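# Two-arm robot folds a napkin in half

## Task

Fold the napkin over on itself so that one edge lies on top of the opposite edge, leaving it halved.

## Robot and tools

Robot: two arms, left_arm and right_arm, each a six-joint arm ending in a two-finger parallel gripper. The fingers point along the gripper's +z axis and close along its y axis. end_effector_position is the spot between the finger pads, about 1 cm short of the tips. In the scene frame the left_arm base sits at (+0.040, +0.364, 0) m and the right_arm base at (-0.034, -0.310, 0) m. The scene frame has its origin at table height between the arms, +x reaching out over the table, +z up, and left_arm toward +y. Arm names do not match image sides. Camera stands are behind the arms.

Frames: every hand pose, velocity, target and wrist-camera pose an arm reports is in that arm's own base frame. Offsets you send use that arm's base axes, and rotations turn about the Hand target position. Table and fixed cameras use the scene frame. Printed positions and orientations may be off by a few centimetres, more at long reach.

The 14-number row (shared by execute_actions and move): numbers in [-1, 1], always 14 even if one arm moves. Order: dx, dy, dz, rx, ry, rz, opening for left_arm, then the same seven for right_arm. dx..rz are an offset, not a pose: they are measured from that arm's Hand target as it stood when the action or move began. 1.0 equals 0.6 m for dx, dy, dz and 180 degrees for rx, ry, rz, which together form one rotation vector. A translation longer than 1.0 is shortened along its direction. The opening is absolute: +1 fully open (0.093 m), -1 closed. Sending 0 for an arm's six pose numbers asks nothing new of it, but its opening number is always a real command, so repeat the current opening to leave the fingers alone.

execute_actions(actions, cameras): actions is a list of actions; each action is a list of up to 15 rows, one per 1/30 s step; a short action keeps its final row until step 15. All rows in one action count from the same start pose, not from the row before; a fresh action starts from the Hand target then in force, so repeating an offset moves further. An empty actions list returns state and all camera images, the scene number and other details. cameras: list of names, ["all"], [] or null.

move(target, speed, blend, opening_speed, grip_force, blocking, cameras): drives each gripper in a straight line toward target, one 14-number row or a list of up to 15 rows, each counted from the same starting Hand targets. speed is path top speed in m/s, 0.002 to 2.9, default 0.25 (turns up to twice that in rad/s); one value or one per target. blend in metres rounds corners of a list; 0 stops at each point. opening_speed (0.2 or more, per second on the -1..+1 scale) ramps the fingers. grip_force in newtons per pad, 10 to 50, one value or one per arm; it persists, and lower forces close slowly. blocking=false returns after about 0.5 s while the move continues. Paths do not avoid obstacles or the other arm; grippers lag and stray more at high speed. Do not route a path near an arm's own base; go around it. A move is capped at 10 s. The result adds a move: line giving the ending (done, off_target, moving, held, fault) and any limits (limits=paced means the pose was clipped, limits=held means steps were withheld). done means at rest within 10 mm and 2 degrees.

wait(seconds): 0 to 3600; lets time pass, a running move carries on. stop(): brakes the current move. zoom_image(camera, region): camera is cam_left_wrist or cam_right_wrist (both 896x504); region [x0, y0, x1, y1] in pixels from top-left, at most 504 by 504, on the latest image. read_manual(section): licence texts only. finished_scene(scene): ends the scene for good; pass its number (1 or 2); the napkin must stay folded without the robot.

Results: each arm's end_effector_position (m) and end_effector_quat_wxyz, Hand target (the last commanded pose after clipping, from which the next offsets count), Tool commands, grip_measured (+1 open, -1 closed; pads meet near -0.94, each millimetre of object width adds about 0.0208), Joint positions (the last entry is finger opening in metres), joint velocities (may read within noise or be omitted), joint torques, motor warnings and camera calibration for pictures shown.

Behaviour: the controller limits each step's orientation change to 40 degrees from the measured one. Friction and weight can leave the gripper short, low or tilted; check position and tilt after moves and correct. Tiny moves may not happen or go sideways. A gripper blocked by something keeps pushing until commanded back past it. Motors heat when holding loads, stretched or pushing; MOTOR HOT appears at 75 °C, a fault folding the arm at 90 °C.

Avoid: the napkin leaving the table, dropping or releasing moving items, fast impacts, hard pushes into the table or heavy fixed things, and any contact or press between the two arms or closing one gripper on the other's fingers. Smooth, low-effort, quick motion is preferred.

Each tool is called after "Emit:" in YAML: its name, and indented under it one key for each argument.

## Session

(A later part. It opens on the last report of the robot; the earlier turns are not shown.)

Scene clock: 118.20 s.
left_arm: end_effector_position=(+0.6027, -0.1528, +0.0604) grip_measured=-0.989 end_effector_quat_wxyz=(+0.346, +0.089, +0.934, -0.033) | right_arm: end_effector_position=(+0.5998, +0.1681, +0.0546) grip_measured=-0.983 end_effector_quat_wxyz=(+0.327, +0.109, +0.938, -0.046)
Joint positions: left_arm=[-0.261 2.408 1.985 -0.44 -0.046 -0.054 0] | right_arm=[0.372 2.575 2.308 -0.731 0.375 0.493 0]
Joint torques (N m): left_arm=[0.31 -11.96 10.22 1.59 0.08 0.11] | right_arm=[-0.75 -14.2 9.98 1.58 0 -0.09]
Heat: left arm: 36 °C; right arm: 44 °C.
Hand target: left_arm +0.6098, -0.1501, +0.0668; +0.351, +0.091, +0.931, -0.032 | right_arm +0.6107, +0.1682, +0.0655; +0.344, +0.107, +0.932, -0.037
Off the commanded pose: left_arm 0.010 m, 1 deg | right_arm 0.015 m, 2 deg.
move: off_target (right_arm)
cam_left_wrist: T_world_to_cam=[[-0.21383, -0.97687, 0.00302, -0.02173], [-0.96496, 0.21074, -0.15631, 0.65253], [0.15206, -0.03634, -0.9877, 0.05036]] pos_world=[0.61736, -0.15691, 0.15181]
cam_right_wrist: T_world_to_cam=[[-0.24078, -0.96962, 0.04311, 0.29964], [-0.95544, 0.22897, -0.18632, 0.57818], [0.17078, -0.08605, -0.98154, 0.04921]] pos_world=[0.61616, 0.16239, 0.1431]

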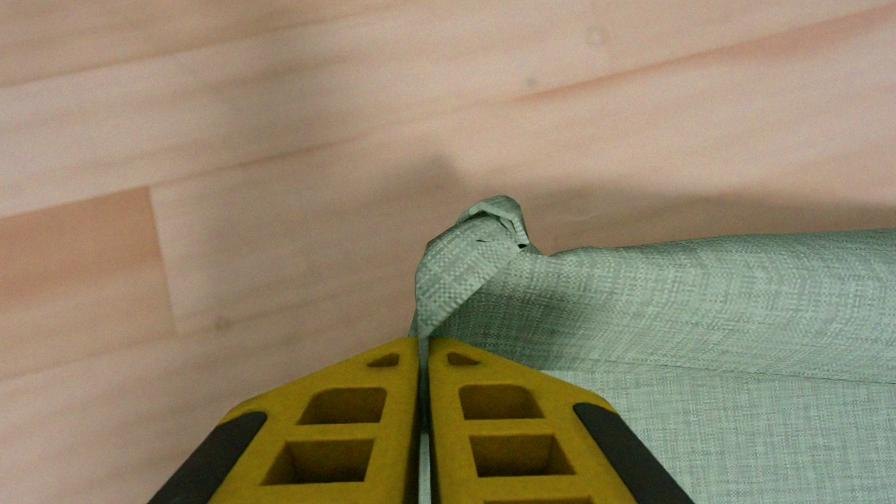

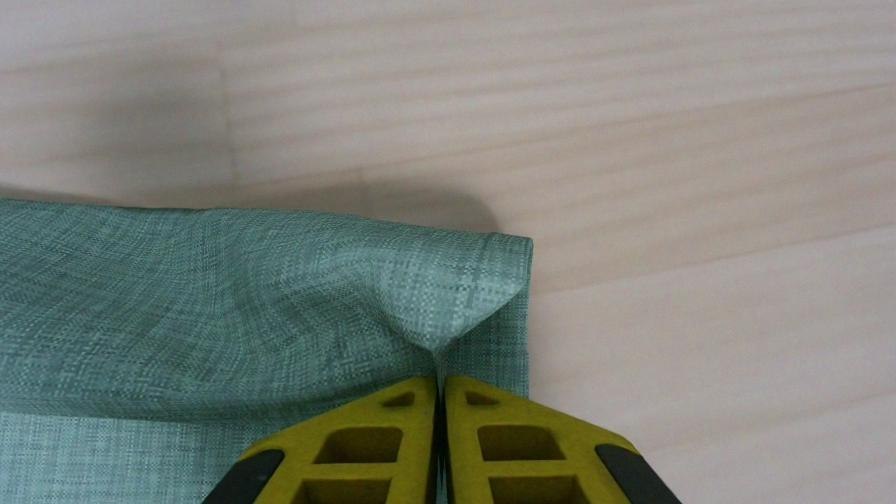

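Emit:
move:
  target:
    - [-0.1113, 0.0185, 0.1253, 0.0041, 0.0218, 0, -1, -0.0778, 0.033, 0.1292, 0.0049, 0.0217, 0, -1]
    - [-0.2947, 0.0527, 0.192, 0.0185, 0.0983, 0, -1, -0.2595, 0.0763, 0.1992, 0.022, 0.0976, 0, -1]
    - [-0.4613, 0.0818, 0.122, 0.0309, 0.1638, 0, -1, -0.4228, 0.1147, 0.1292, 0.0367, 0.1626, 0, -1]
    - [-0.6105, 0.1043, -0.0363, 0.0411, 0.2184, 0, -1, -0.5728, 0.1513, -0.0292, 0.049, 0.2168, 0, -1]
  speed: 0.18
  blend: [0.04, 0.05, 0.05, 0]
  cameras: ["all"]

Scene clock: 127.60 s.
left_arm: end_effector_position=(+0.2352, -0.0838, +0.0357) grip_measured=-0.989 end_effector_quat_wxyz=(-0.020, +0.104, +0.994, +0.008) | right_arm: end_effector_position=(+0.2613, +0.2521, +0.0341) grip_measured=-0.983 end_effector_quat_wxyz=(-0.014, +0.104, +0.994, -0.029)
Joint positions: left_arm=[-0.347 1.603 0.957 -0.969 -0.006 -0.138 0] | right_arm=[0.774 2.03 1.492 -1.095 0.015 0.984 0]
Joint torques (N m): left_arm=[-0.51 -9.2 5.05 0.55 0.11 -0.07] | right_arm=[0.02 -13.5 5.2 0.41 -0.15 0.23]
Heat: left arm: 38 °C; right arm: 48 °C.
Hand target: left_arm +0.2435, -0.0876, +0.0450; +0.011, +0.097, +0.995, -0.001 | right_arm +0.2670, +0.2589, +0.0480; +0.004, +0.115, +0.993, +0.000
Off the commanded pose: left_arm 0.013 m, 4 deg | right_arm 0.017 m, 4 deg.
move: off_target (left_arm, right_arm)
cam_left_wrist: T_world_to_cam=[[-0.22358, -0.97466, 0.00751, -0.03055], [-0.80637, 0.1893, 0.56029, 0.21486], [-0.54752, 0.11921, -0.82826, 0.25621]] pos_world=[0.3067, -0.10099, 0.09205]
cam_right_wrist: T_world_to_cam=[[-0.19301, -0.97746, 0.0856, 0.28855], [-0.84877, 0.21009, 0.48524, 0.18567], [-0.49228, 0.021, -0.87018, 0.23661]] pos_world=[0.32977, 0.23807, 0.0911]

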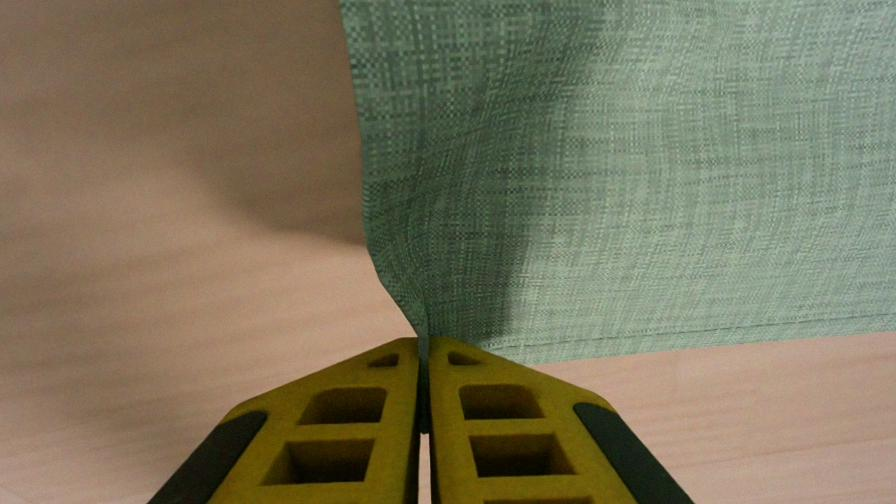

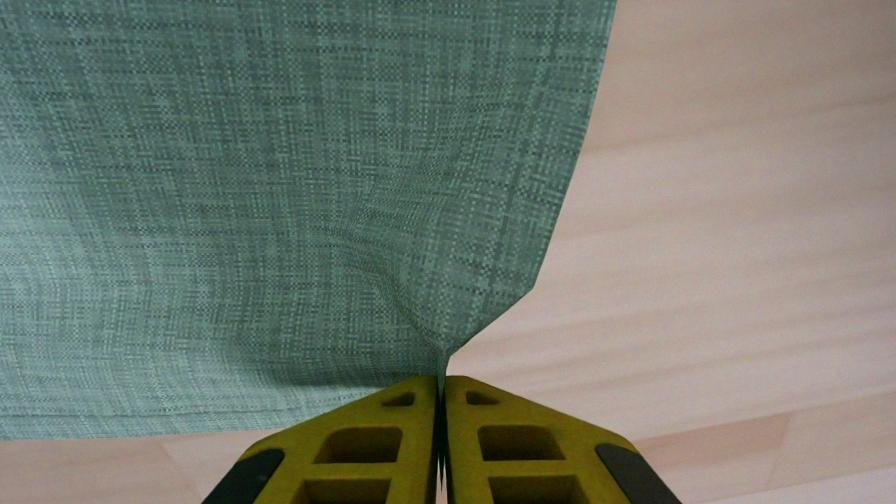

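Emit:
move:
  target: [-0.1342, 0.0235, -0.0317, 0, 0, 0, -1, -0.1317, 0.0285, -0.03, 0, 0, 0, -1]
  speed: 0.08
  cameras: ["all"]

Scene clock: 130.00 s.
left_arm: end_effector_position=(+0.1571, -0.0702, +0.0220) grip_measured=-0.989 end_effector_quat_wxyz=(-0.010, +0.103, +0.995, +0.007) | right_arm: end_effector_position=(+0.1845, +0.2678, +0.0185) grip_measured=-0.983 end_effector_quat_wxyz=(-0.009, +0.106, +0.994, -0.029)
Joint positions: left_arm=[-0.426 1.293 0.632 -0.934 -0.006 -0.219 0] | right_arm=[0.974 1.914 1.259 -0.975 0.012 1.188 0]
Joint torques (N m): left_arm=[-0.54 -5.27 4.94 0.52 0.09 -0.07] | right_arm=[-0.02 -12.07 4.94 0.39 -0.11 0.24]
Heat: left arm: 38 °C; right arm: 48 °C.
Hand target: left_arm +0.1630, -0.0735, +0.0260; +0.011, +0.097, +0.995, -0.001 | right_arm +0.1880, +0.2760, +0.0300; +0.004, +0.115, +0.993, +0.000
Off the commanded pose: left_arm 0.008 m, 3 deg | right_arm 0.015 m, 4 deg.
move: off_target (left_arm, right_arm)
cam_left_wrist: T_world_to_cam=[[-0.22228, -0.97495, 0.00809, -0.03486], [-0.8177, 0.19093, 0.54306, 0.15926], [-0.531, 0.1141, -0.83966, 0.19787]] pos_world=[0.22755, -0.08697, 0.07993]
cam_right_wrist: T_world_to_cam=[[-0.19824, -0.97646, 0.08499, 0.29123], [-0.85308, 0.21459, 0.47561, 0.12448], [-0.48265, 0.02178, -0.87554, 0.18302]] pos_world=[0.25226, 0.25367, 0.07629]

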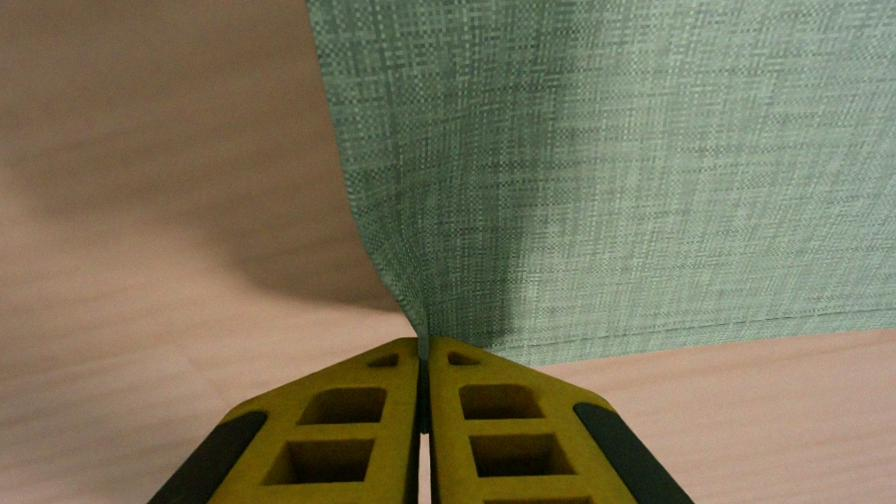

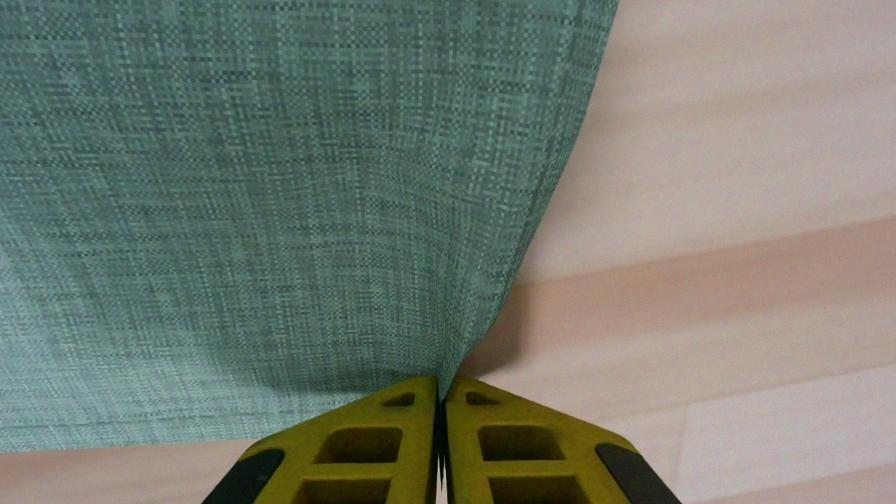

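Emit:
move:
  target:
    - [0, 0, -0.0133, 0, 0, 0, -1, 0, 0, -0.0067, 0, 0, 0, -1]
    - [0, 0, -0.0133, 0, 0, 0, -0.5, 0, 0, -0.0067, 0, 0, 0, -0.5]
    - [0, 0, 0.07, 0, 0, 0, -0.5, 0, 0, 0.07, 0, 0, 0, -0.5]
  speed: [0.05, 0.05, 0.1]
  cameras: ["all"]

Scene clock: 134.40 s.
left_arm: end_effector_position=(+0.1547, -0.0691, +0.0554) grip_measured=-0.501 end_effector_quat_wxyz=(-0.012, +0.103, +0.995, +0.007) | right_arm: end_effector_position=(+0.1858, +0.2706, +0.0551) grip_measured=-0.503 end_effector_quat_wxyz=(-0.004, +0.106, +0.994, -0.020)
Joint positions: left_arm=[-0.426 1.232 0.732 -1.098 -0.006 -0.219 0.021] | right_arm=[0.975 1.858 1.34 -1.09 0.012 1.188 0.021]
Joint torques (N m): left_arm=[-0.54 -4.79 8.27 0.16 0.09 -0.07] | right_arm=[0.02 -11.26 8.03 -0.03 -0.11 0.23]
Heat: left arm: 37 °C; right arm: 47 °C.
Hand target: left_arm +0.1630, -0.0735, +0.0680; +0.011, +0.097, +0.995, -0.001 | right_arm +0.1880, +0.2760, +0.0720; +0.004, +0.115, +0.993, +0.000
Off the commanded pose: left_arm 0.016 m, 3 deg | right_arm 0.018 m, 3 deg.
move: off_target (left_arm, right_arm); target 2's new opening was sent with right_arm's hand 0.013 m and 4 deg from that target
cam_left_wrist: T_world_to_cam=[[-0.22229, -0.97495, 0.00746, -0.03459], [-0.81612, 0.19025, 0.54567, 0.13852], [-0.53342, 0.11521, -0.83797, 0.22477]] pos_world=[0.22526, -0.08597, 0.11302]
cam_right_wrist: T_world_to_cam=[[-0.19759, -0.97811, 0.06521, 0.29245], [-0.85913, 0.20482, 0.46898, 0.11167], [-0.47208, 0.03664, -0.88079, 0.21001]] pos_world=[0.25287, 0.25548, 0.11353]

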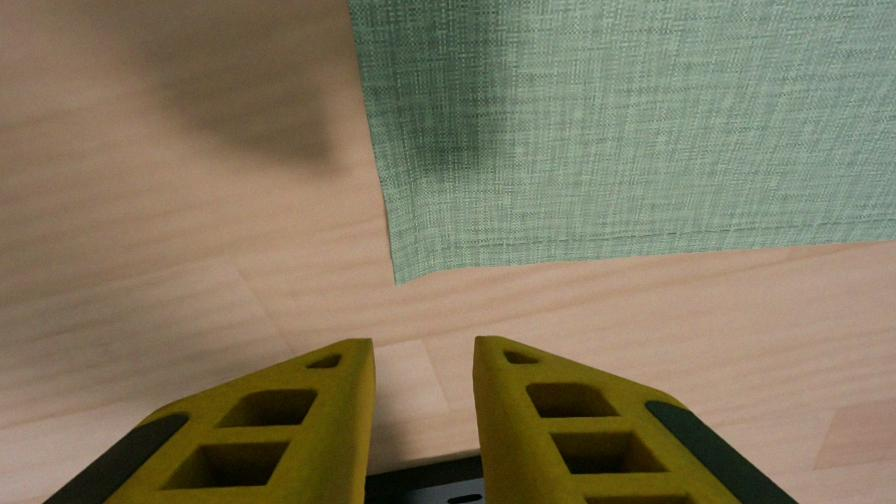

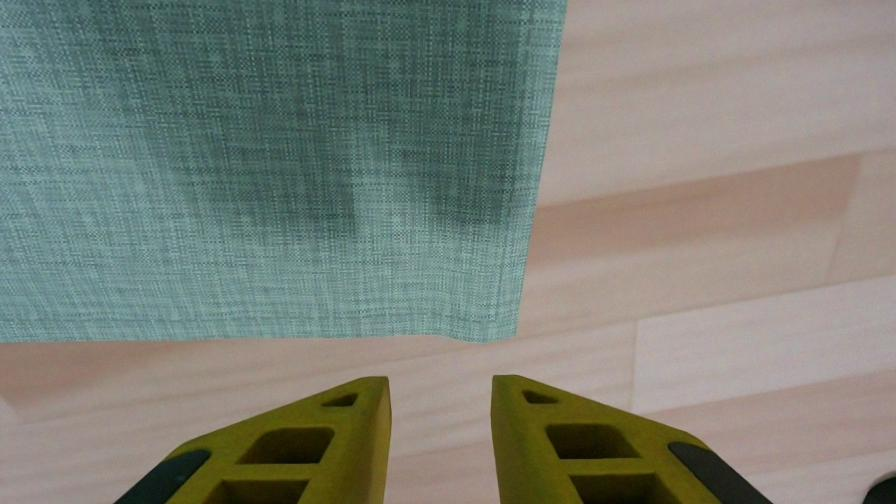

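Emit:
move:
  target: [0.0123, 0.004, -0.03, 0.0088, -0.0126, -0.4866, -0.2, -0.006, -0.0285, -0.0333, -0.0142, -0.0087, 0.4965, -0.2]
  speed: 0.4
  cameras: ["all"]

Scene clock: 142.37 s.
left_arm: end_effector_position=(+0.1659, -0.0661, +0.0494) grip_measured=-0.202 end_effector_quat_wxyz=(+0.006, +0.755, +0.656, +0.007) | right_arm: end_effector_position=(+0.1778, +0.2533, +0.0418) grip_measured=-0.203 end_effector_quat_wxyz=(-0.014, -0.611, +0.791, -0.021)
Joint positions: left_arm=[-0.385 1.232 0.707 -1.029 -0.006 1.325 0.036] | right_arm=[0.975 1.808 1.219 -1.021 0.03 -0.339 0.035]
Joint torques (N m): left_arm=[0.59 -3.02 5.14 0.63 0.27 0.14] | right_arm=[-0.24 -11.11 5.22 0.5 -0.02 -0.09]
Heat: left arm: 36 °C; right arm: 46 °C.
Hand target: left_arm +0.1704, -0.0711, +0.0500; +0.024, +0.759, +0.651, +0.005 | right_arm +0.1844, +0.2589, +0.0520; +0.017, -0.617, +0.787, -0.016
Off the commanded pose: left_arm 0.007 m, 2 deg | right_arm 0.013 m, 4 deg.
move: off_target (right_arm)
cam_left_wrist: T_world_to_cam=[[-0.98773, 0.15615, 0.00035, 0.17303], [0.13295, 0.83978, 0.52641, 0.03678], [0.08191, 0.51999, -0.85023, 0.15069]] pos_world=[0.15367, -0.13626, 0.10871]
cam_right_wrist: T_world_to_cam=[[0.97005, -0.23953, 0.04032, -0.11885], [-0.22636, -0.83126, 0.50771, 0.26301], [-0.08809, -0.50164, -0.86058, 0.26233]] pos_world=[0.19794, 0.32176, 0.09702]

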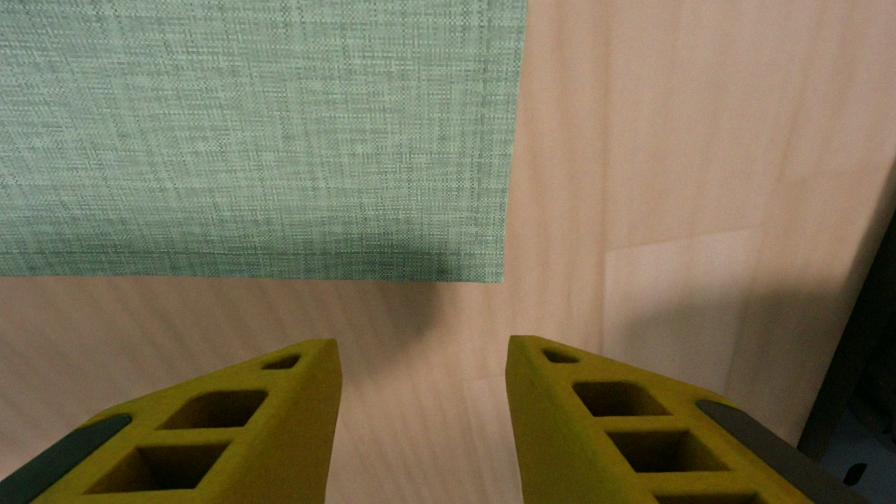

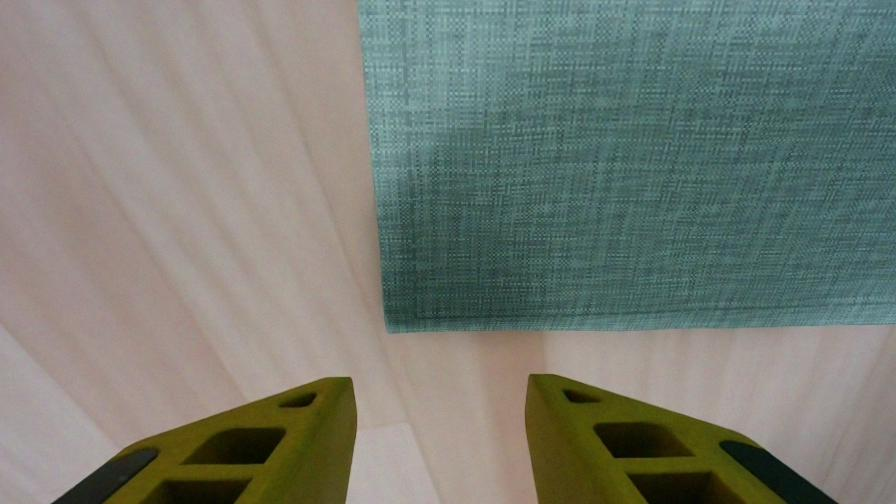

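Emit:
move:
  target: [-0.0103, 0.0017, -0.05, -0.0021, -0.0073, 0, -0.2, 0.0052, 0.0038, -0.045, 0.0128, -0.0118, 0.0006, -0.2]
  speed: 0.1
  cameras: ["all"]

Scene clock: 145.97 s.
left_arm: end_effector_position=(+0.1596, -0.0635, +0.0186) grip_measured=-0.202 end_effector_quat_wxyz=(+0.015, +0.754, +0.656, +0.011) | right_arm: end_effector_position=(+0.1797, +0.2556, +0.0166) grip_measured=-0.203 end_effector_quat_wxyz=(+0.015, -0.611, +0.791, -0.012)
Joint positions: left_arm=[-0.385 1.232 0.577 -0.88 -0.006 1.325 0.036] | right_arm=[0.975 1.805 1.107 -0.853 0.032 -0.34 0.035]
Joint torques (N m): left_arm=[-0.4 -3.26 5 0.68 0.23 0.03] | right_arm=[-0.24 -10.17 5.09 0.65 0.05 -0.09]
Heat: left arm: 36 °C; right arm: 45 °C.
Hand target: left_arm +0.1642, -0.0700, +0.0200; +0.034, +0.759, +0.651, +0.012 | right_arm +0.1875, +0.2612, +0.0250; +0.044, -0.617, +0.786, -0.011
Off the commanded pose: left_arm 0.008 m, 2 deg | right_arm 0.013 m, 4 deg.
move: off_target (right_arm)
cam_left_wrist: T_world_to_cam=[[-0.98759, 0.15607, -0.01762, 0.16669], [0.12396, 0.84345, 0.5227, 0.05345], [0.09644, 0.51403, -0.85233, 0.12109]] pos_world=[0.14632, -0.13334, 0.07822]
cam_right_wrist: T_world_to_cam=[[0.96863, -0.24055, 0.06239, -0.1189], [-0.2419, -0.85508, 0.4586, 0.28781], [-0.05697, -0.45931, -0.88645, 0.22595]] pos_world=[0.19766, 0.32128, 0.07571]

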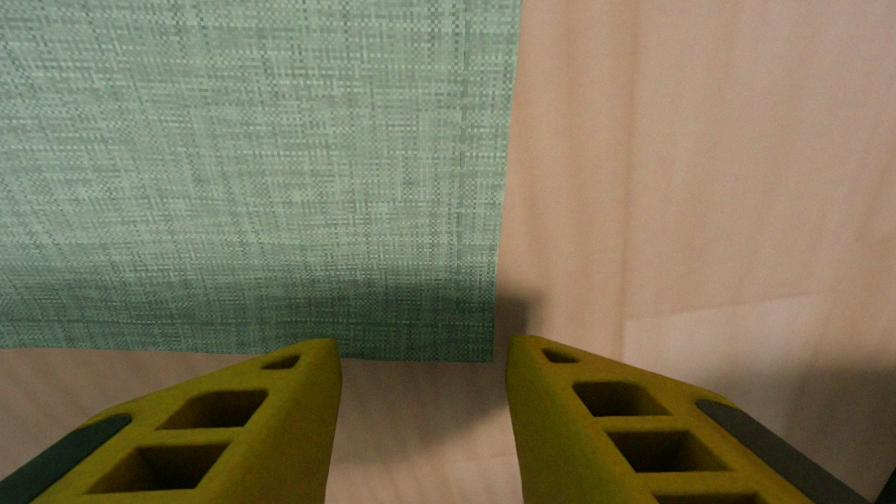

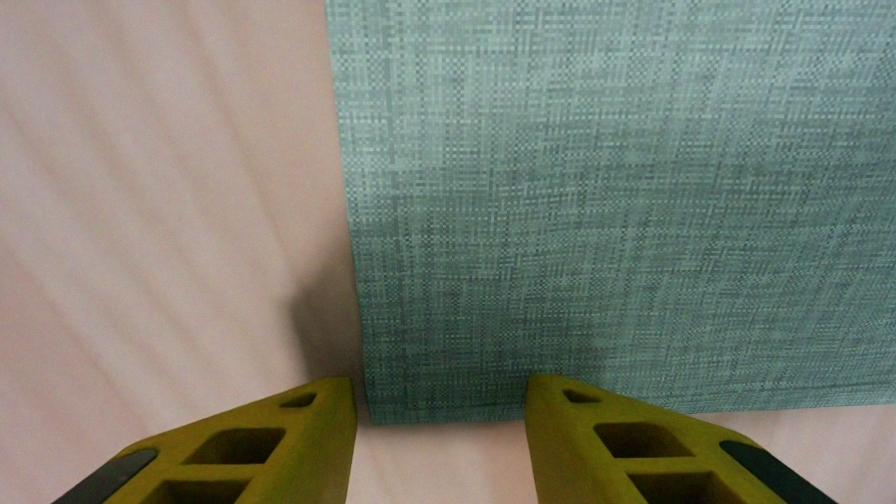

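Emit:
move:
  target: [0, 0, -0.02, 0, 0, 0, -0.2, 0, 0, -0.0183, 0, 0, 0, -0.2]
  speed: 0.04
  cameras: ["all"]

Scene clock: 148.67 s.
left_arm: end_effector_position=(+0.1574, -0.0627, +0.0101) grip_measured=-0.201 end_effector_quat_wxyz=(+0.015, +0.754, +0.656, +0.011) | right_arm: end_effector_position=(+0.1796, +0.2555, +0.0143) grip_measured=-0.203 end_effector_quat_wxyz=(+0.017, -0.613, +0.790, -0.011)
Joint positions: left_arm=[-0.385 1.238 0.543 -0.839 -0.006 1.325 0.036] | right_arm=[0.975 1.803 1.095 -0.836 0.032 -0.345 0.035]
Joint torques (N m): left_arm=[-0.42 -1.5 4.67 0.92 0.23 0.04] | right_arm=[-0.24 -8.44 3.97 0.95 0.04 -0.07]
Heat: left arm: 36 °C; right arm: 45 °C.
Hand target: left_arm +0.1642, -0.0700, +0.0080; +0.034, +0.759, +0.651, +0.012 | right_arm +0.1875, +0.2612, +0.0140; +0.044, -0.617, +0.786, -0.011
Off the commanded pose: left_arm 0.010 m, 2 deg | right_arm 0.010 m, 3 deg.
move: off_target (right_arm)
cam_left_wrist: T_world_to_cam=[[-0.98755, 0.15611, -0.01908, 0.16433], [0.12328, 0.84375, 0.52239, 0.05761], [0.09765, 0.51354, -0.85249, 0.11329]] pos_world=[0.14412, -0.13244, 0.06962]
cam_right_wrist: T_world_to_cam=[[0.9695, -0.23641, 0.0646, -0.11994], [-0.23954, -0.85842, 0.45357, 0.28928], [-0.05177, -0.45522, -0.88887, 0.22194]] pos_world=[0.19707, 0.321, 0.07381]

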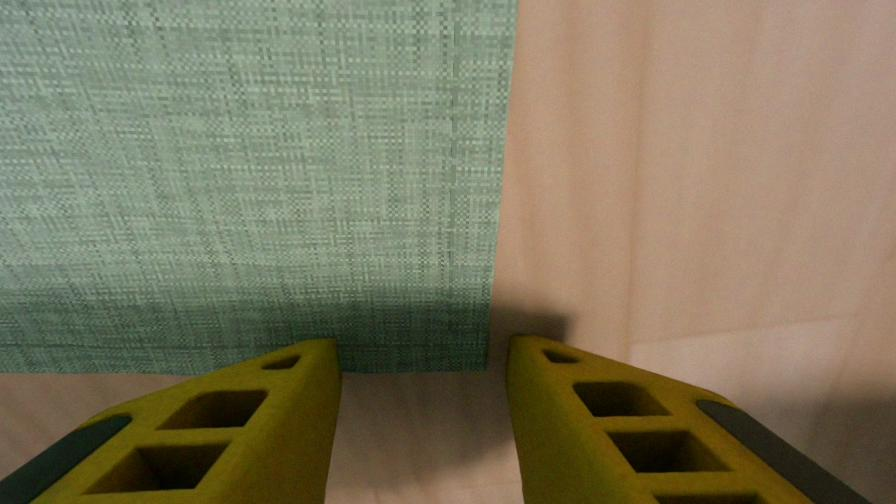

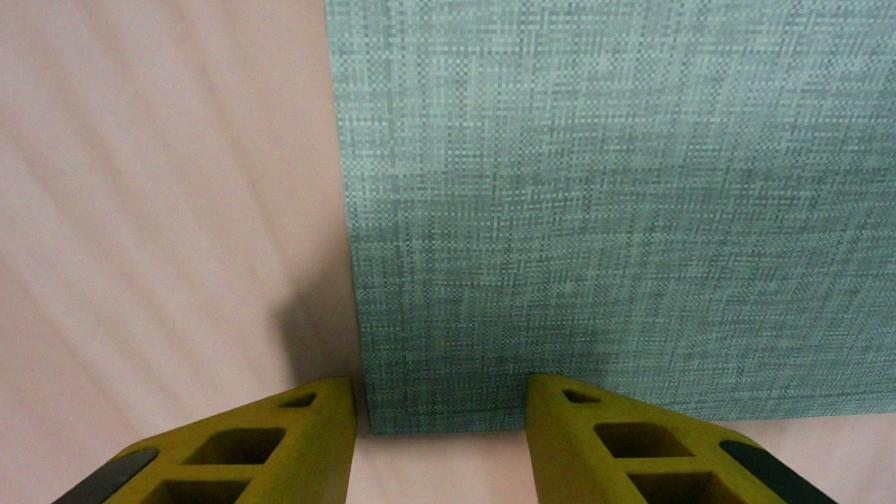

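Emit:
move:
  target: [0.0247, -0.0038, 0, 0, 0, 0, -0.6, 0.0243, -0.006, 0, 0, 0, 0, -0.6]
  speed: 0.019
  opening_speed: 0.5
  cameras: ["all"]

Scene clock: 150.67 s.
left_arm: end_effector_position=(+0.1612, -0.0636, +0.0094) grip_measured=-0.599 end_effector_quat_wxyz=(+0.003, +0.756, +0.654, +0.004) | right_arm: end_effector_position=(+0.1878, +0.2528, +0.0143) grip_measured=-0.597 end_effector_quat_wxyz=(+0.021, -0.617, +0.787, -0.006)
Joint positions: left_arm=[-0.38 1.288 0.574 -0.846 -0.005 1.334 0.016] | right_arm=[0.945 1.803 1.095 -0.825 0.024 -0.385 0.017]
Joint torques (N m): left_arm=[0.61 -0.72 5.9 1.14 0.23 0.15] | right_arm=[-1.33 -6.89 6.02 0.83 0.07 -0.08]
Heat: left arm: 35 °C; right arm: 44 °C.
Hand target: left_arm +0.1790, -0.0723, +0.0080; +0.034, +0.759, +0.651, +0.012 | right_arm +0.2021, +0.2576, +0.0140; +0.044, -0.617, +0.786, -0.011
Off the commanded pose: left_arm 0.020 m, 4 deg | right_arm 0.015 m, 3 deg.
move: off_target (left_arm, right_arm)
cam_left_wrist: T_world_to_cam=[[-0.98697, 0.1607, 0.0082, 0.16797], [0.14088, 0.83834, 0.52663, 0.05497], [0.07776, 0.52093, -0.85005, 0.1165]] pos_world=[0.14898, -0.13376, 0.06871]
cam_right_wrist: T_world_to_cam=[[0.97169, -0.22795, 0.06212, -0.13109], [-0.23148, -0.86587, 0.44349, 0.2894], [-0.04731, -0.44531, -0.89413, 0.21787]] pos_world=[0.20468, 0.31772, 0.0746]

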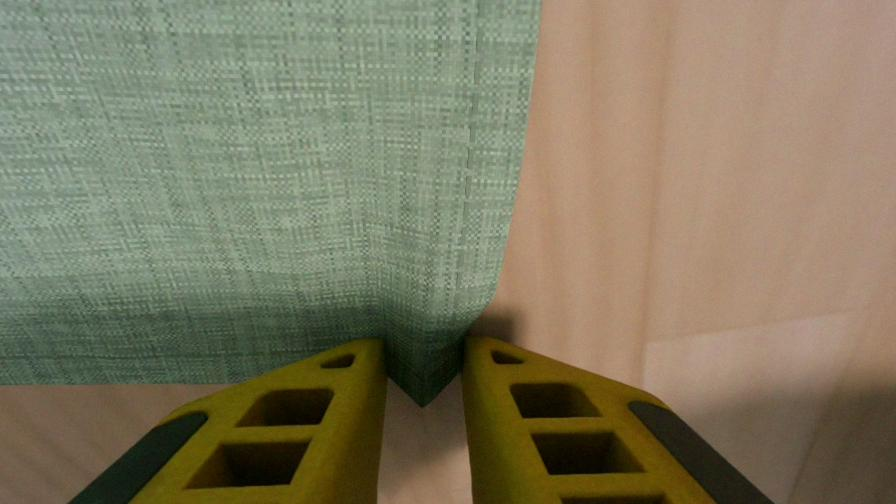

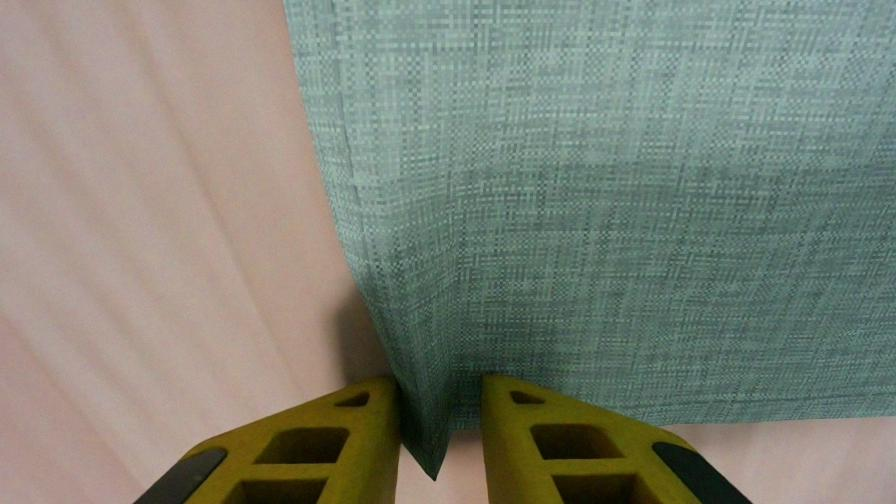

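Emit:
move:
  target: [0.0066, -0.001, 0, -0.0013, -0.0082, 0, -1, 0.0065, -0.0016, 0, 0, 0, 0, -1]
  speed: 0.01
  opening_speed: 0.5
  cameras: ["all"]

Scene clock: 152.83 s.
left_arm: end_effector_position=(+0.1685, -0.0653, +0.0096) grip_measured=-0.989 end_effector_quat_wxyz=(+0.017, +0.754, +0.656, +0.012) | right_arm: end_effector_position=(+0.1922, +0.2518, +0.0144) grip_measured=-0.983 end_effector_quat_wxyz=(+0.025, -0.617, +0.787, -0.008)
Joint positions: left_arm=[-0.374 1.288 0.574 -0.816 -0.005 1.336 0] | right_arm=[0.934 1.803 1.095 -0.817 0.029 -0.397 0]
Joint torques (N m): left_arm=[0.38 -1.43 5.19 1.16 0.16 0.13] | right_arm=[-1.39 -6.42 6.63 0.76 0.02 -0.08]
Heat: left arm: 35 °C; right arm: 43 °C.
Hand target: left_arm +0.1830, -0.0729, +0.0080; +0.044, +0.758, +0.650, +0.020 | right_arm +0.2060, +0.2567, +0.0140; +0.044, -0.617, +0.786, -0.011
Off the commanded pose: left_arm 0.016 m, 3 deg | right_arm 0.015 m, 2 deg.
move: off_target (left_arm, right_arm)
cam_left_wrist: T_world_to_cam=[[-0.9875, 0.15608, -0.02186, 0.17555], [0.12201, 0.84486, 0.52089, 0.05899], [0.09977, 0.51171, -0.85334, 0.11275]] pos_world=[0.15491, -0.13493, 0.06932]
cam_right_wrist: T_world_to_cam=[[0.97142, -0.22687, 0.06975, -0.13593], [-0.23411, -0.86745, 0.439, 0.29054], [-0.03909, -0.44278, -0.89577, 0.21554]] pos_world=[0.20849, 0.31663, 0.07501]

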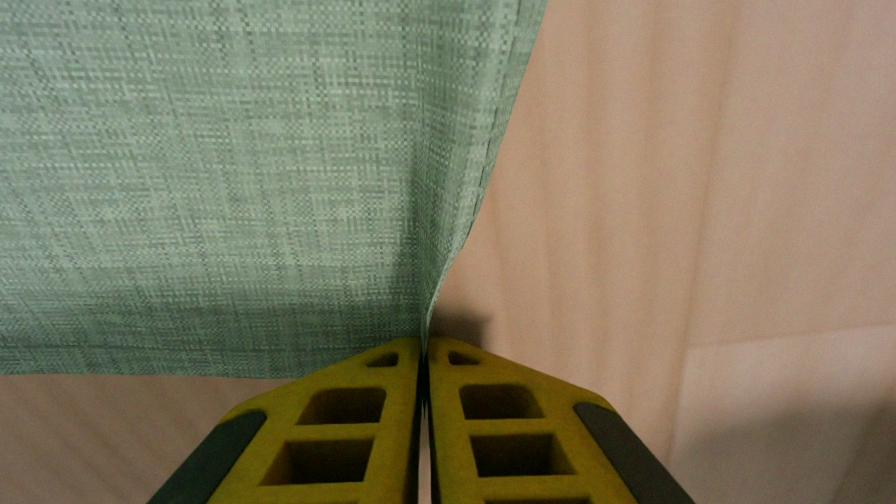

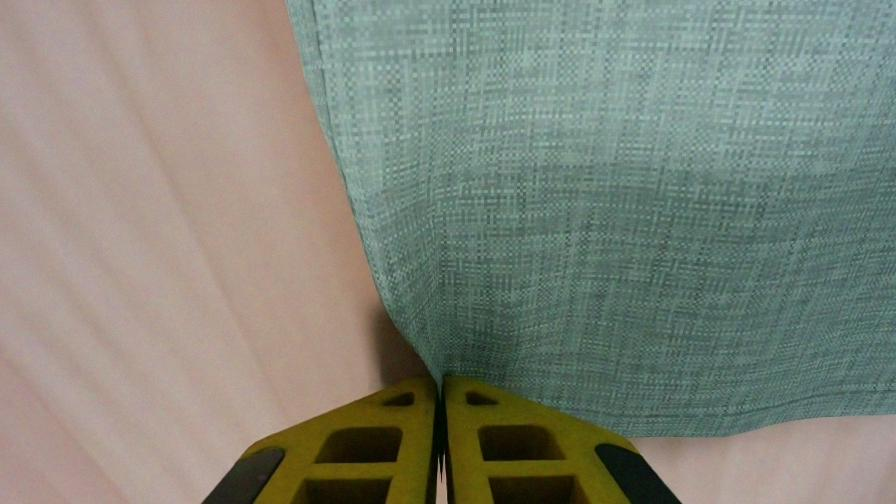

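Emit:
move:
  target:
    - [0.0863, -0.0075, 0.1667, -0.0017, -0.011, 0, -1, 0.0823, -0.0255, 0.1633, -0.0026, -0.0108, 0, -1]
    - [0.2658, -0.0293, 0.255, -0.0068, -0.0439, 0, -1, 0.2587, -0.0712, 0.2533, -0.0104, -0.0432, 0, -1]
    - [0.4322, -0.0478, 0.195, -0.011, -0.0714, 0, -1, 0.4205, -0.1142, 0.195, -0.017, -0.0702, 0, -1]
  speed: 0.15
  blend: [0.04, 0.04, 0]
  cameras: ["all"]

Scene clock: 159.57 s.
left_arm: end_effector_position=(+0.4243, -0.1013, +0.1142) grip_measured=-0.989 end_effector_quat_wxyz=(+0.102, +0.756, +0.642, +0.077) | right_arm: end_effector_position=(+0.4443, +0.1903, +0.1219) grip_measured=-0.983 end_effector_quat_wxyz=(+0.094, -0.617, +0.777, -0.083)
Joint positions: left_arm=[-0.236 1.969 1.697 -1.041 -0.005 1.497 0] | right_arm=[0.446 2.222 2.116 -1.244 0.119 -0.909 0]
Joint torques (N m): left_arm=[0.7 -8.68 9.26 1.25 0.15 0.12] | right_arm=[-0.7 -11.55 9.06 0.98 0.11 -0.07]
Heat: left arm: 35 °C; right arm: 42 °C.
Hand target: left_arm +0.4423, -0.1016, +0.1250; +0.129, +0.750, +0.641, +0.094 | right_arm +0.4583, +0.1881, +0.1310; +0.114, -0.613, +0.775, -0.100
Off the commanded pose: left_arm 0.021 m, 4 deg | right_arm 0.017 m, 3 deg.
move: off_target (left_arm, right_arm)
cam_left_wrist: T_world_to_cam=[[-0.95644, 0.1723, -0.23564, 0.44898], [0.03221, 0.86459, 0.50145, 0.04602], [0.29013, 0.47202, -0.83248, 0.10768]] pos_world=[0.3967, -0.16798, 0.17237]
cam_right_wrist: T_world_to_cam=[[0.93925, -0.2123, 0.26969, -0.41519], [-0.31206, -0.8554, 0.41342, 0.28443], [0.14292, -0.47246, -0.86969, 0.21606]] pos_world=[0.44785, 0.25724, 0.18229]

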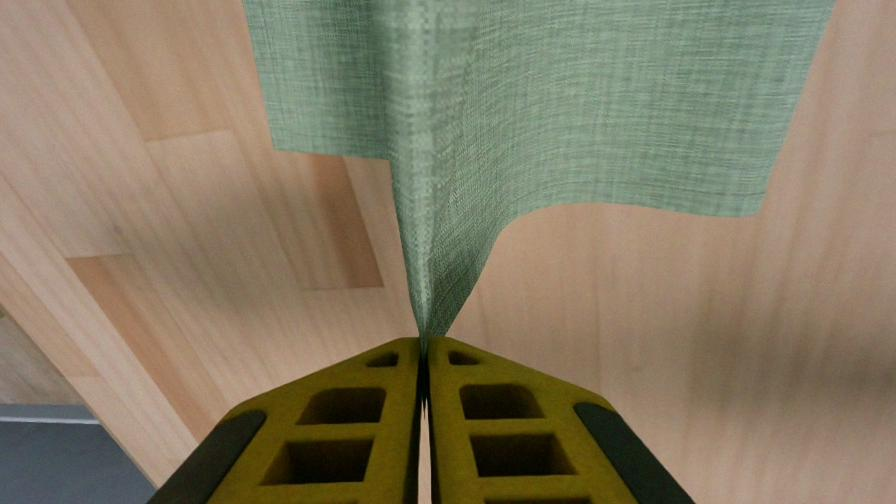

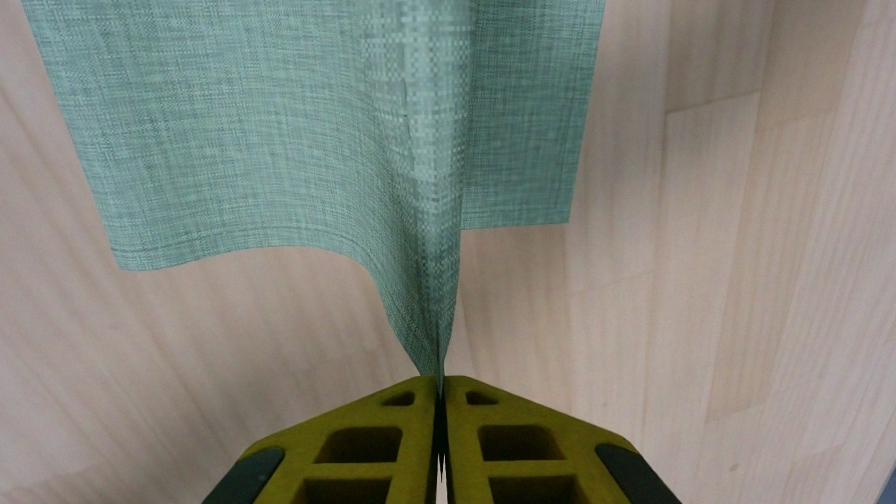

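Emit:
zoom_image:
  camera: "cam_left_wrist"
  region: [300, 200, 560, 400]

Emit:
zoom_image:
  camera: "cam_right_wrist"
  region: [300, 220, 600, 440]

Scaled by 1.938 from the camera's image (finer frame: 1280x720).

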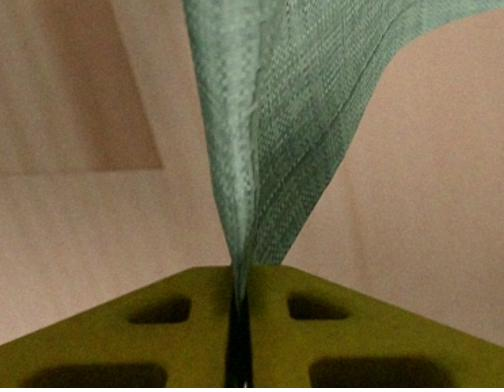

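Scaled by 1.680 from the camera's image (finer frame: 1280x720).

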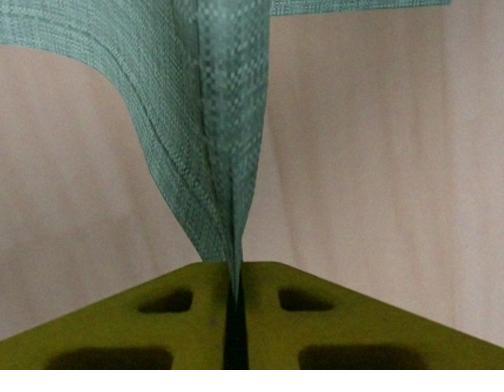

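Emit:
move:
  target:
    - [0.0693, -0.031, -0.0233, 0, 0, 0, -1, 0.0477, -0.0248, -0.03, 0, 0, 0, -1]
    - [0.1022, -0.0372, -0.09, 0, 0, 0, -1, 0.0798, -0.0332, -0.0967, 0, 0, 0, -1]
  speed: 0.1
  blend: [0.02, 0]
  cameras: ["all"]

Scene clock: 167.33 s.
left_arm: end_effector_position=(+0.4859, -0.1209, +0.0612) grip_measured=-0.989 end_effector_quat_wxyz=(+0.102, +0.759, +0.639, +0.077) | right_arm: end_effector_position=(+0.4933, +0.1695, +0.0670) grip_measured=-0.983 end_effector_quat_wxyz=(+0.093, -0.613, +0.779, -0.091)
Joint positions: left_arm=[-0.245 2.259 1.933 -0.987 -0.005 1.497 0] | right_arm=[0.369 2.392 2.185 -1.13 0.119 -0.978 0]
Joint torques (N m): left_arm=[-0.13 -10.78 9.25 1.26 0.09 -0.05] | right_arm=[-0.92 -12.88 8.08 1.09 -0.09 -0.07]
Heat: left arm: 35 °C; right arm: 43 °C.
Hand target: left_arm +0.5036, -0.1239, +0.0710; +0.129, +0.750, +0.641, +0.094 | right_arm +0.5061, +0.1682, +0.0730; +0.114, -0.613, +0.775, -0.100
Off the commanded pose: left_arm 0.020 m, 4 deg | right_arm 0.014 m, 3 deg.
move: off_target (left_arm, right_arm)
cam_left_wrist: T_world_to_cam=[[-0.95482, 0.18107, -0.23565, 0.49903], [0.04013, 0.86425, 0.50147, 0.08361], [0.29446, 0.46936, -0.83247, 0.0525]] pos_world=[0.45767, -0.18726, 0.11937]
cam_right_wrist: T_world_to_cam=[[0.93438, -0.21816, 0.28168, -0.44812], [-0.32465, -0.84701, 0.42091, 0.30897], [0.14675, -0.48474, -0.86226, 0.15117]] pos_world=[0.49684, 0.23722, 0.12653]

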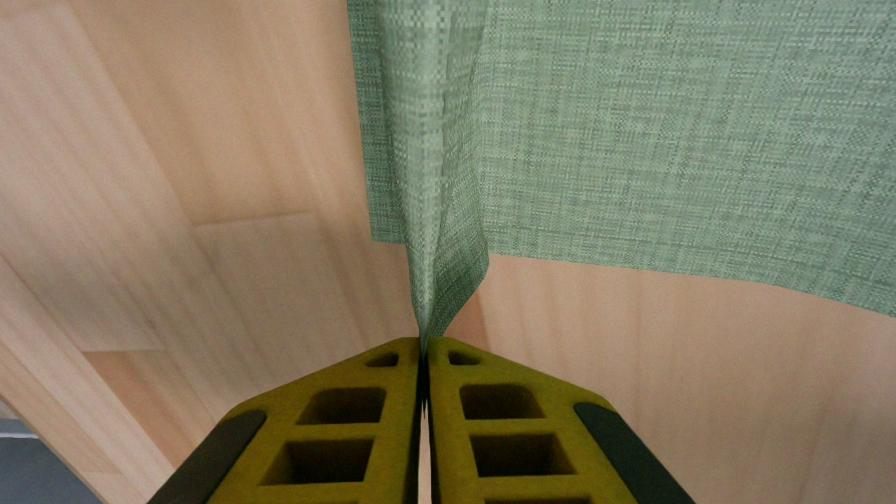

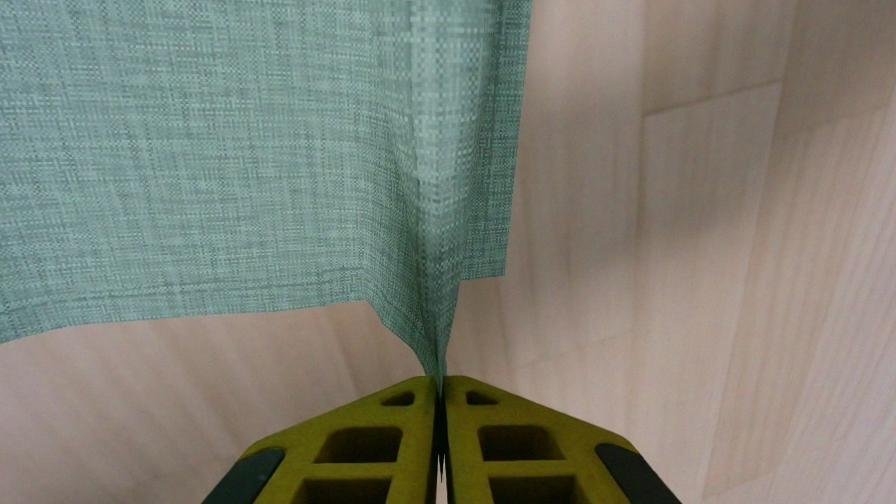

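Emit:
move:
  target: [0.0115, -0.003, -0.0587, 0, 0, 0, -1, 0.0143, -0.0057, -0.0617, 0, 0, 0, -1]
  speed: 0.08
  cameras: ["all"]

Scene clock: 169.53 s.
left_arm: end_effector_position=(+0.5020, -0.1249, +0.0380) grip_measured=-0.989 end_effector_quat_wxyz=(+0.117, +0.757, +0.637, +0.087) | right_arm: end_effector_position=(+0.5058, +0.1682, +0.0352) grip_measured=-0.983 end_effector_quat_wxyz=(+0.100, -0.616, +0.776, -0.095)
Joint positions: left_arm=[-0.245 2.311 1.919 -0.886 -0.005 1.497 0] | right_arm=[0.359 2.435 2.132 -1.015 0.119 -0.998 0]
Joint torques (N m): left_arm=[-0.14 -11.12 6.04 1.36 0.09 -0.05] | right_arm=[-1.01 -13.26 6.34 1.14 -0.12 -0.07]
Heat: left arm: 36 °C; right arm: 44 °C.
Hand target: left_arm +0.5105, -0.1257, +0.0358; +0.129, +0.750, +0.641, +0.094 | right_arm +0.5147, +0.1648, +0.0360; +0.114, -0.613, +0.775, -0.100
Off the commanded pose: left_arm 0.009 m, 2 deg | right_arm 0.010 m, 2 deg.
move: done
cam_left_wrist: T_world_to_cam=[[-0.9462, 0.17882, -0.2697, 0.50643], [0.02301, 0.86851, 0.49514, 0.10748], [0.32278, 0.46229, -0.8259, 0.01498]] pos_world=[0.47187, -0.19084, 0.09573]
cam_right_wrist: T_world_to_cam=[[0.93137, -0.21061, 0.29697, -0.45153], [-0.32443, -0.85027, 0.41448, 0.32592], [0.16521, -0.48238, -0.86024, 0.11155]] pos_world=[0.50785, 0.23583, 0.09496]

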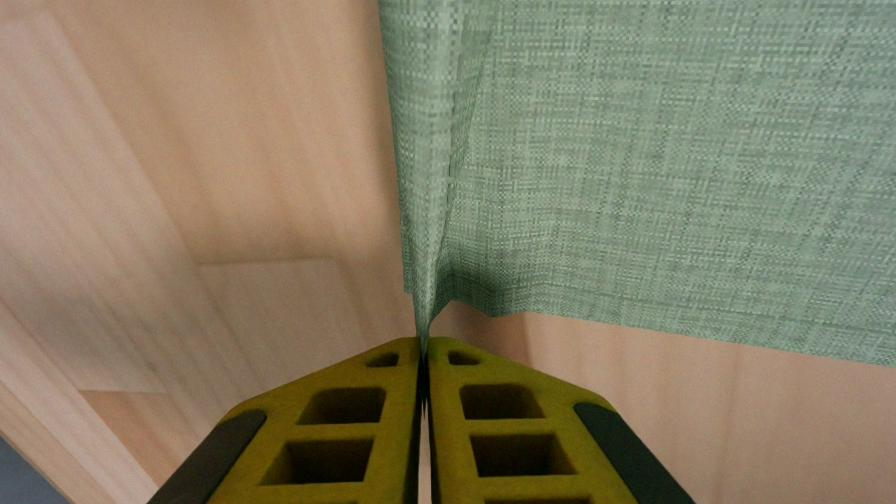

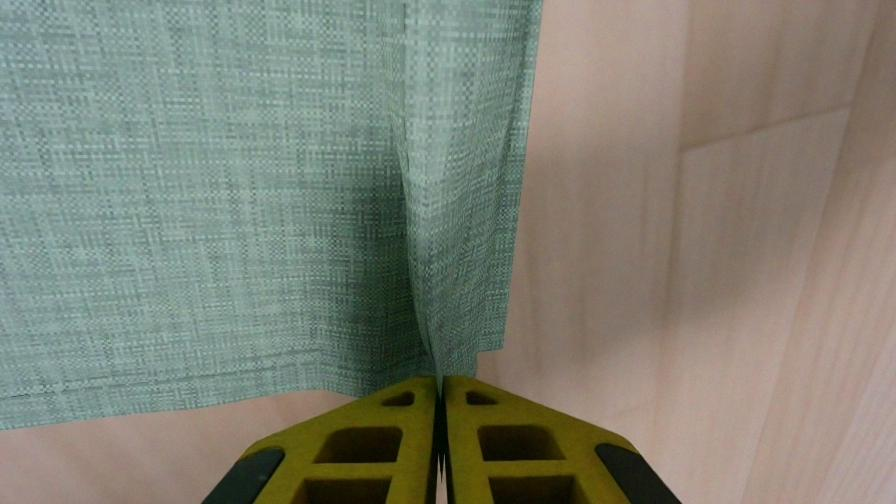

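Emit:
move:
  target: [-0.0163, 0.0032, -0.0342, 0, 0, 0, -1, -0.0033, 0, -0.0237, 0, 0, 0, -1]
  speed: 0.06
  cameras: ["all"]

Scene clock: 171.73 s.
left_arm: end_effector_position=(+0.4942, -0.1230, +0.0135) grip_measured=-0.989 end_effector_quat_wxyz=(+0.112, +0.757, +0.638, +0.084) | right_arm: end_effector_position=(+0.5049, +0.1679, +0.0211) grip_measured=-0.983 end_effector_quat_wxyz=(+0.101, -0.616, +0.776, -0.096)
Joint positions: left_arm=[-0.245 2.31 1.821 -0.802 -0.005 1.497 0] | right_arm=[0.359 2.435 2.075 -0.957 0.119 -0.998 0]
Joint torques (N m): left_arm=[-0.25 -12.98 3.97 1.49 0.09 -0.06] | right_arm=[-0.88 -13.45 5.9 1.14 -0.12 -0.05]
Heat: left arm: 35 °C; right arm: 45 °C.
Hand target: left_arm +0.5007, -0.1238, +0.0152; +0.129, +0.750, +0.641, +0.094 | right_arm +0.5127, +0.1648, +0.0218; +0.114, -0.613, +0.775, -0.100
Off the commanded pose: left_arm 0.007 m, 2 deg | right_arm 0.008 m, 2 deg.
move: done
cam_left_wrist: T_world_to_cam=[[-0.94931, 0.17964, -0.25794, 0.49363], [0.02891, 0.86702, 0.49743, 0.11493], [0.313, 0.46476, -0.82827, 0.00155]] pos_world=[0.46481, -0.18904, 0.07144]
cam_right_wrist: T_world_to_cam=[[0.93095, -0.2108, 0.29814, -0.44628], [-0.32501, -0.85051, 0.41352, 0.33166], [0.1664, -0.48187, -0.8603, 0.09864]] pos_world=[0.50685, 0.23553, 0.08076]

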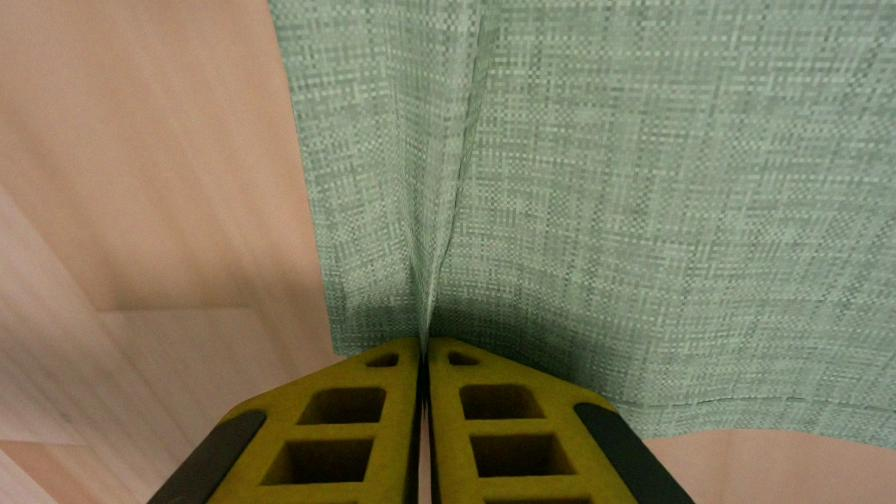

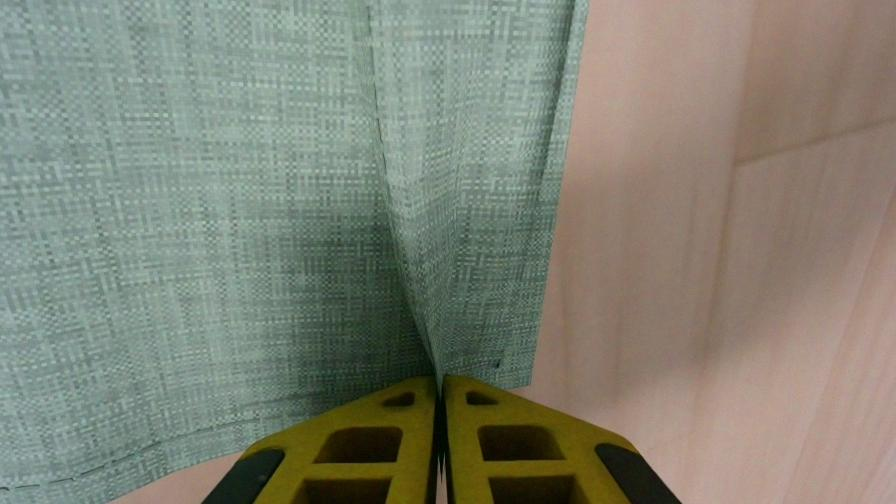

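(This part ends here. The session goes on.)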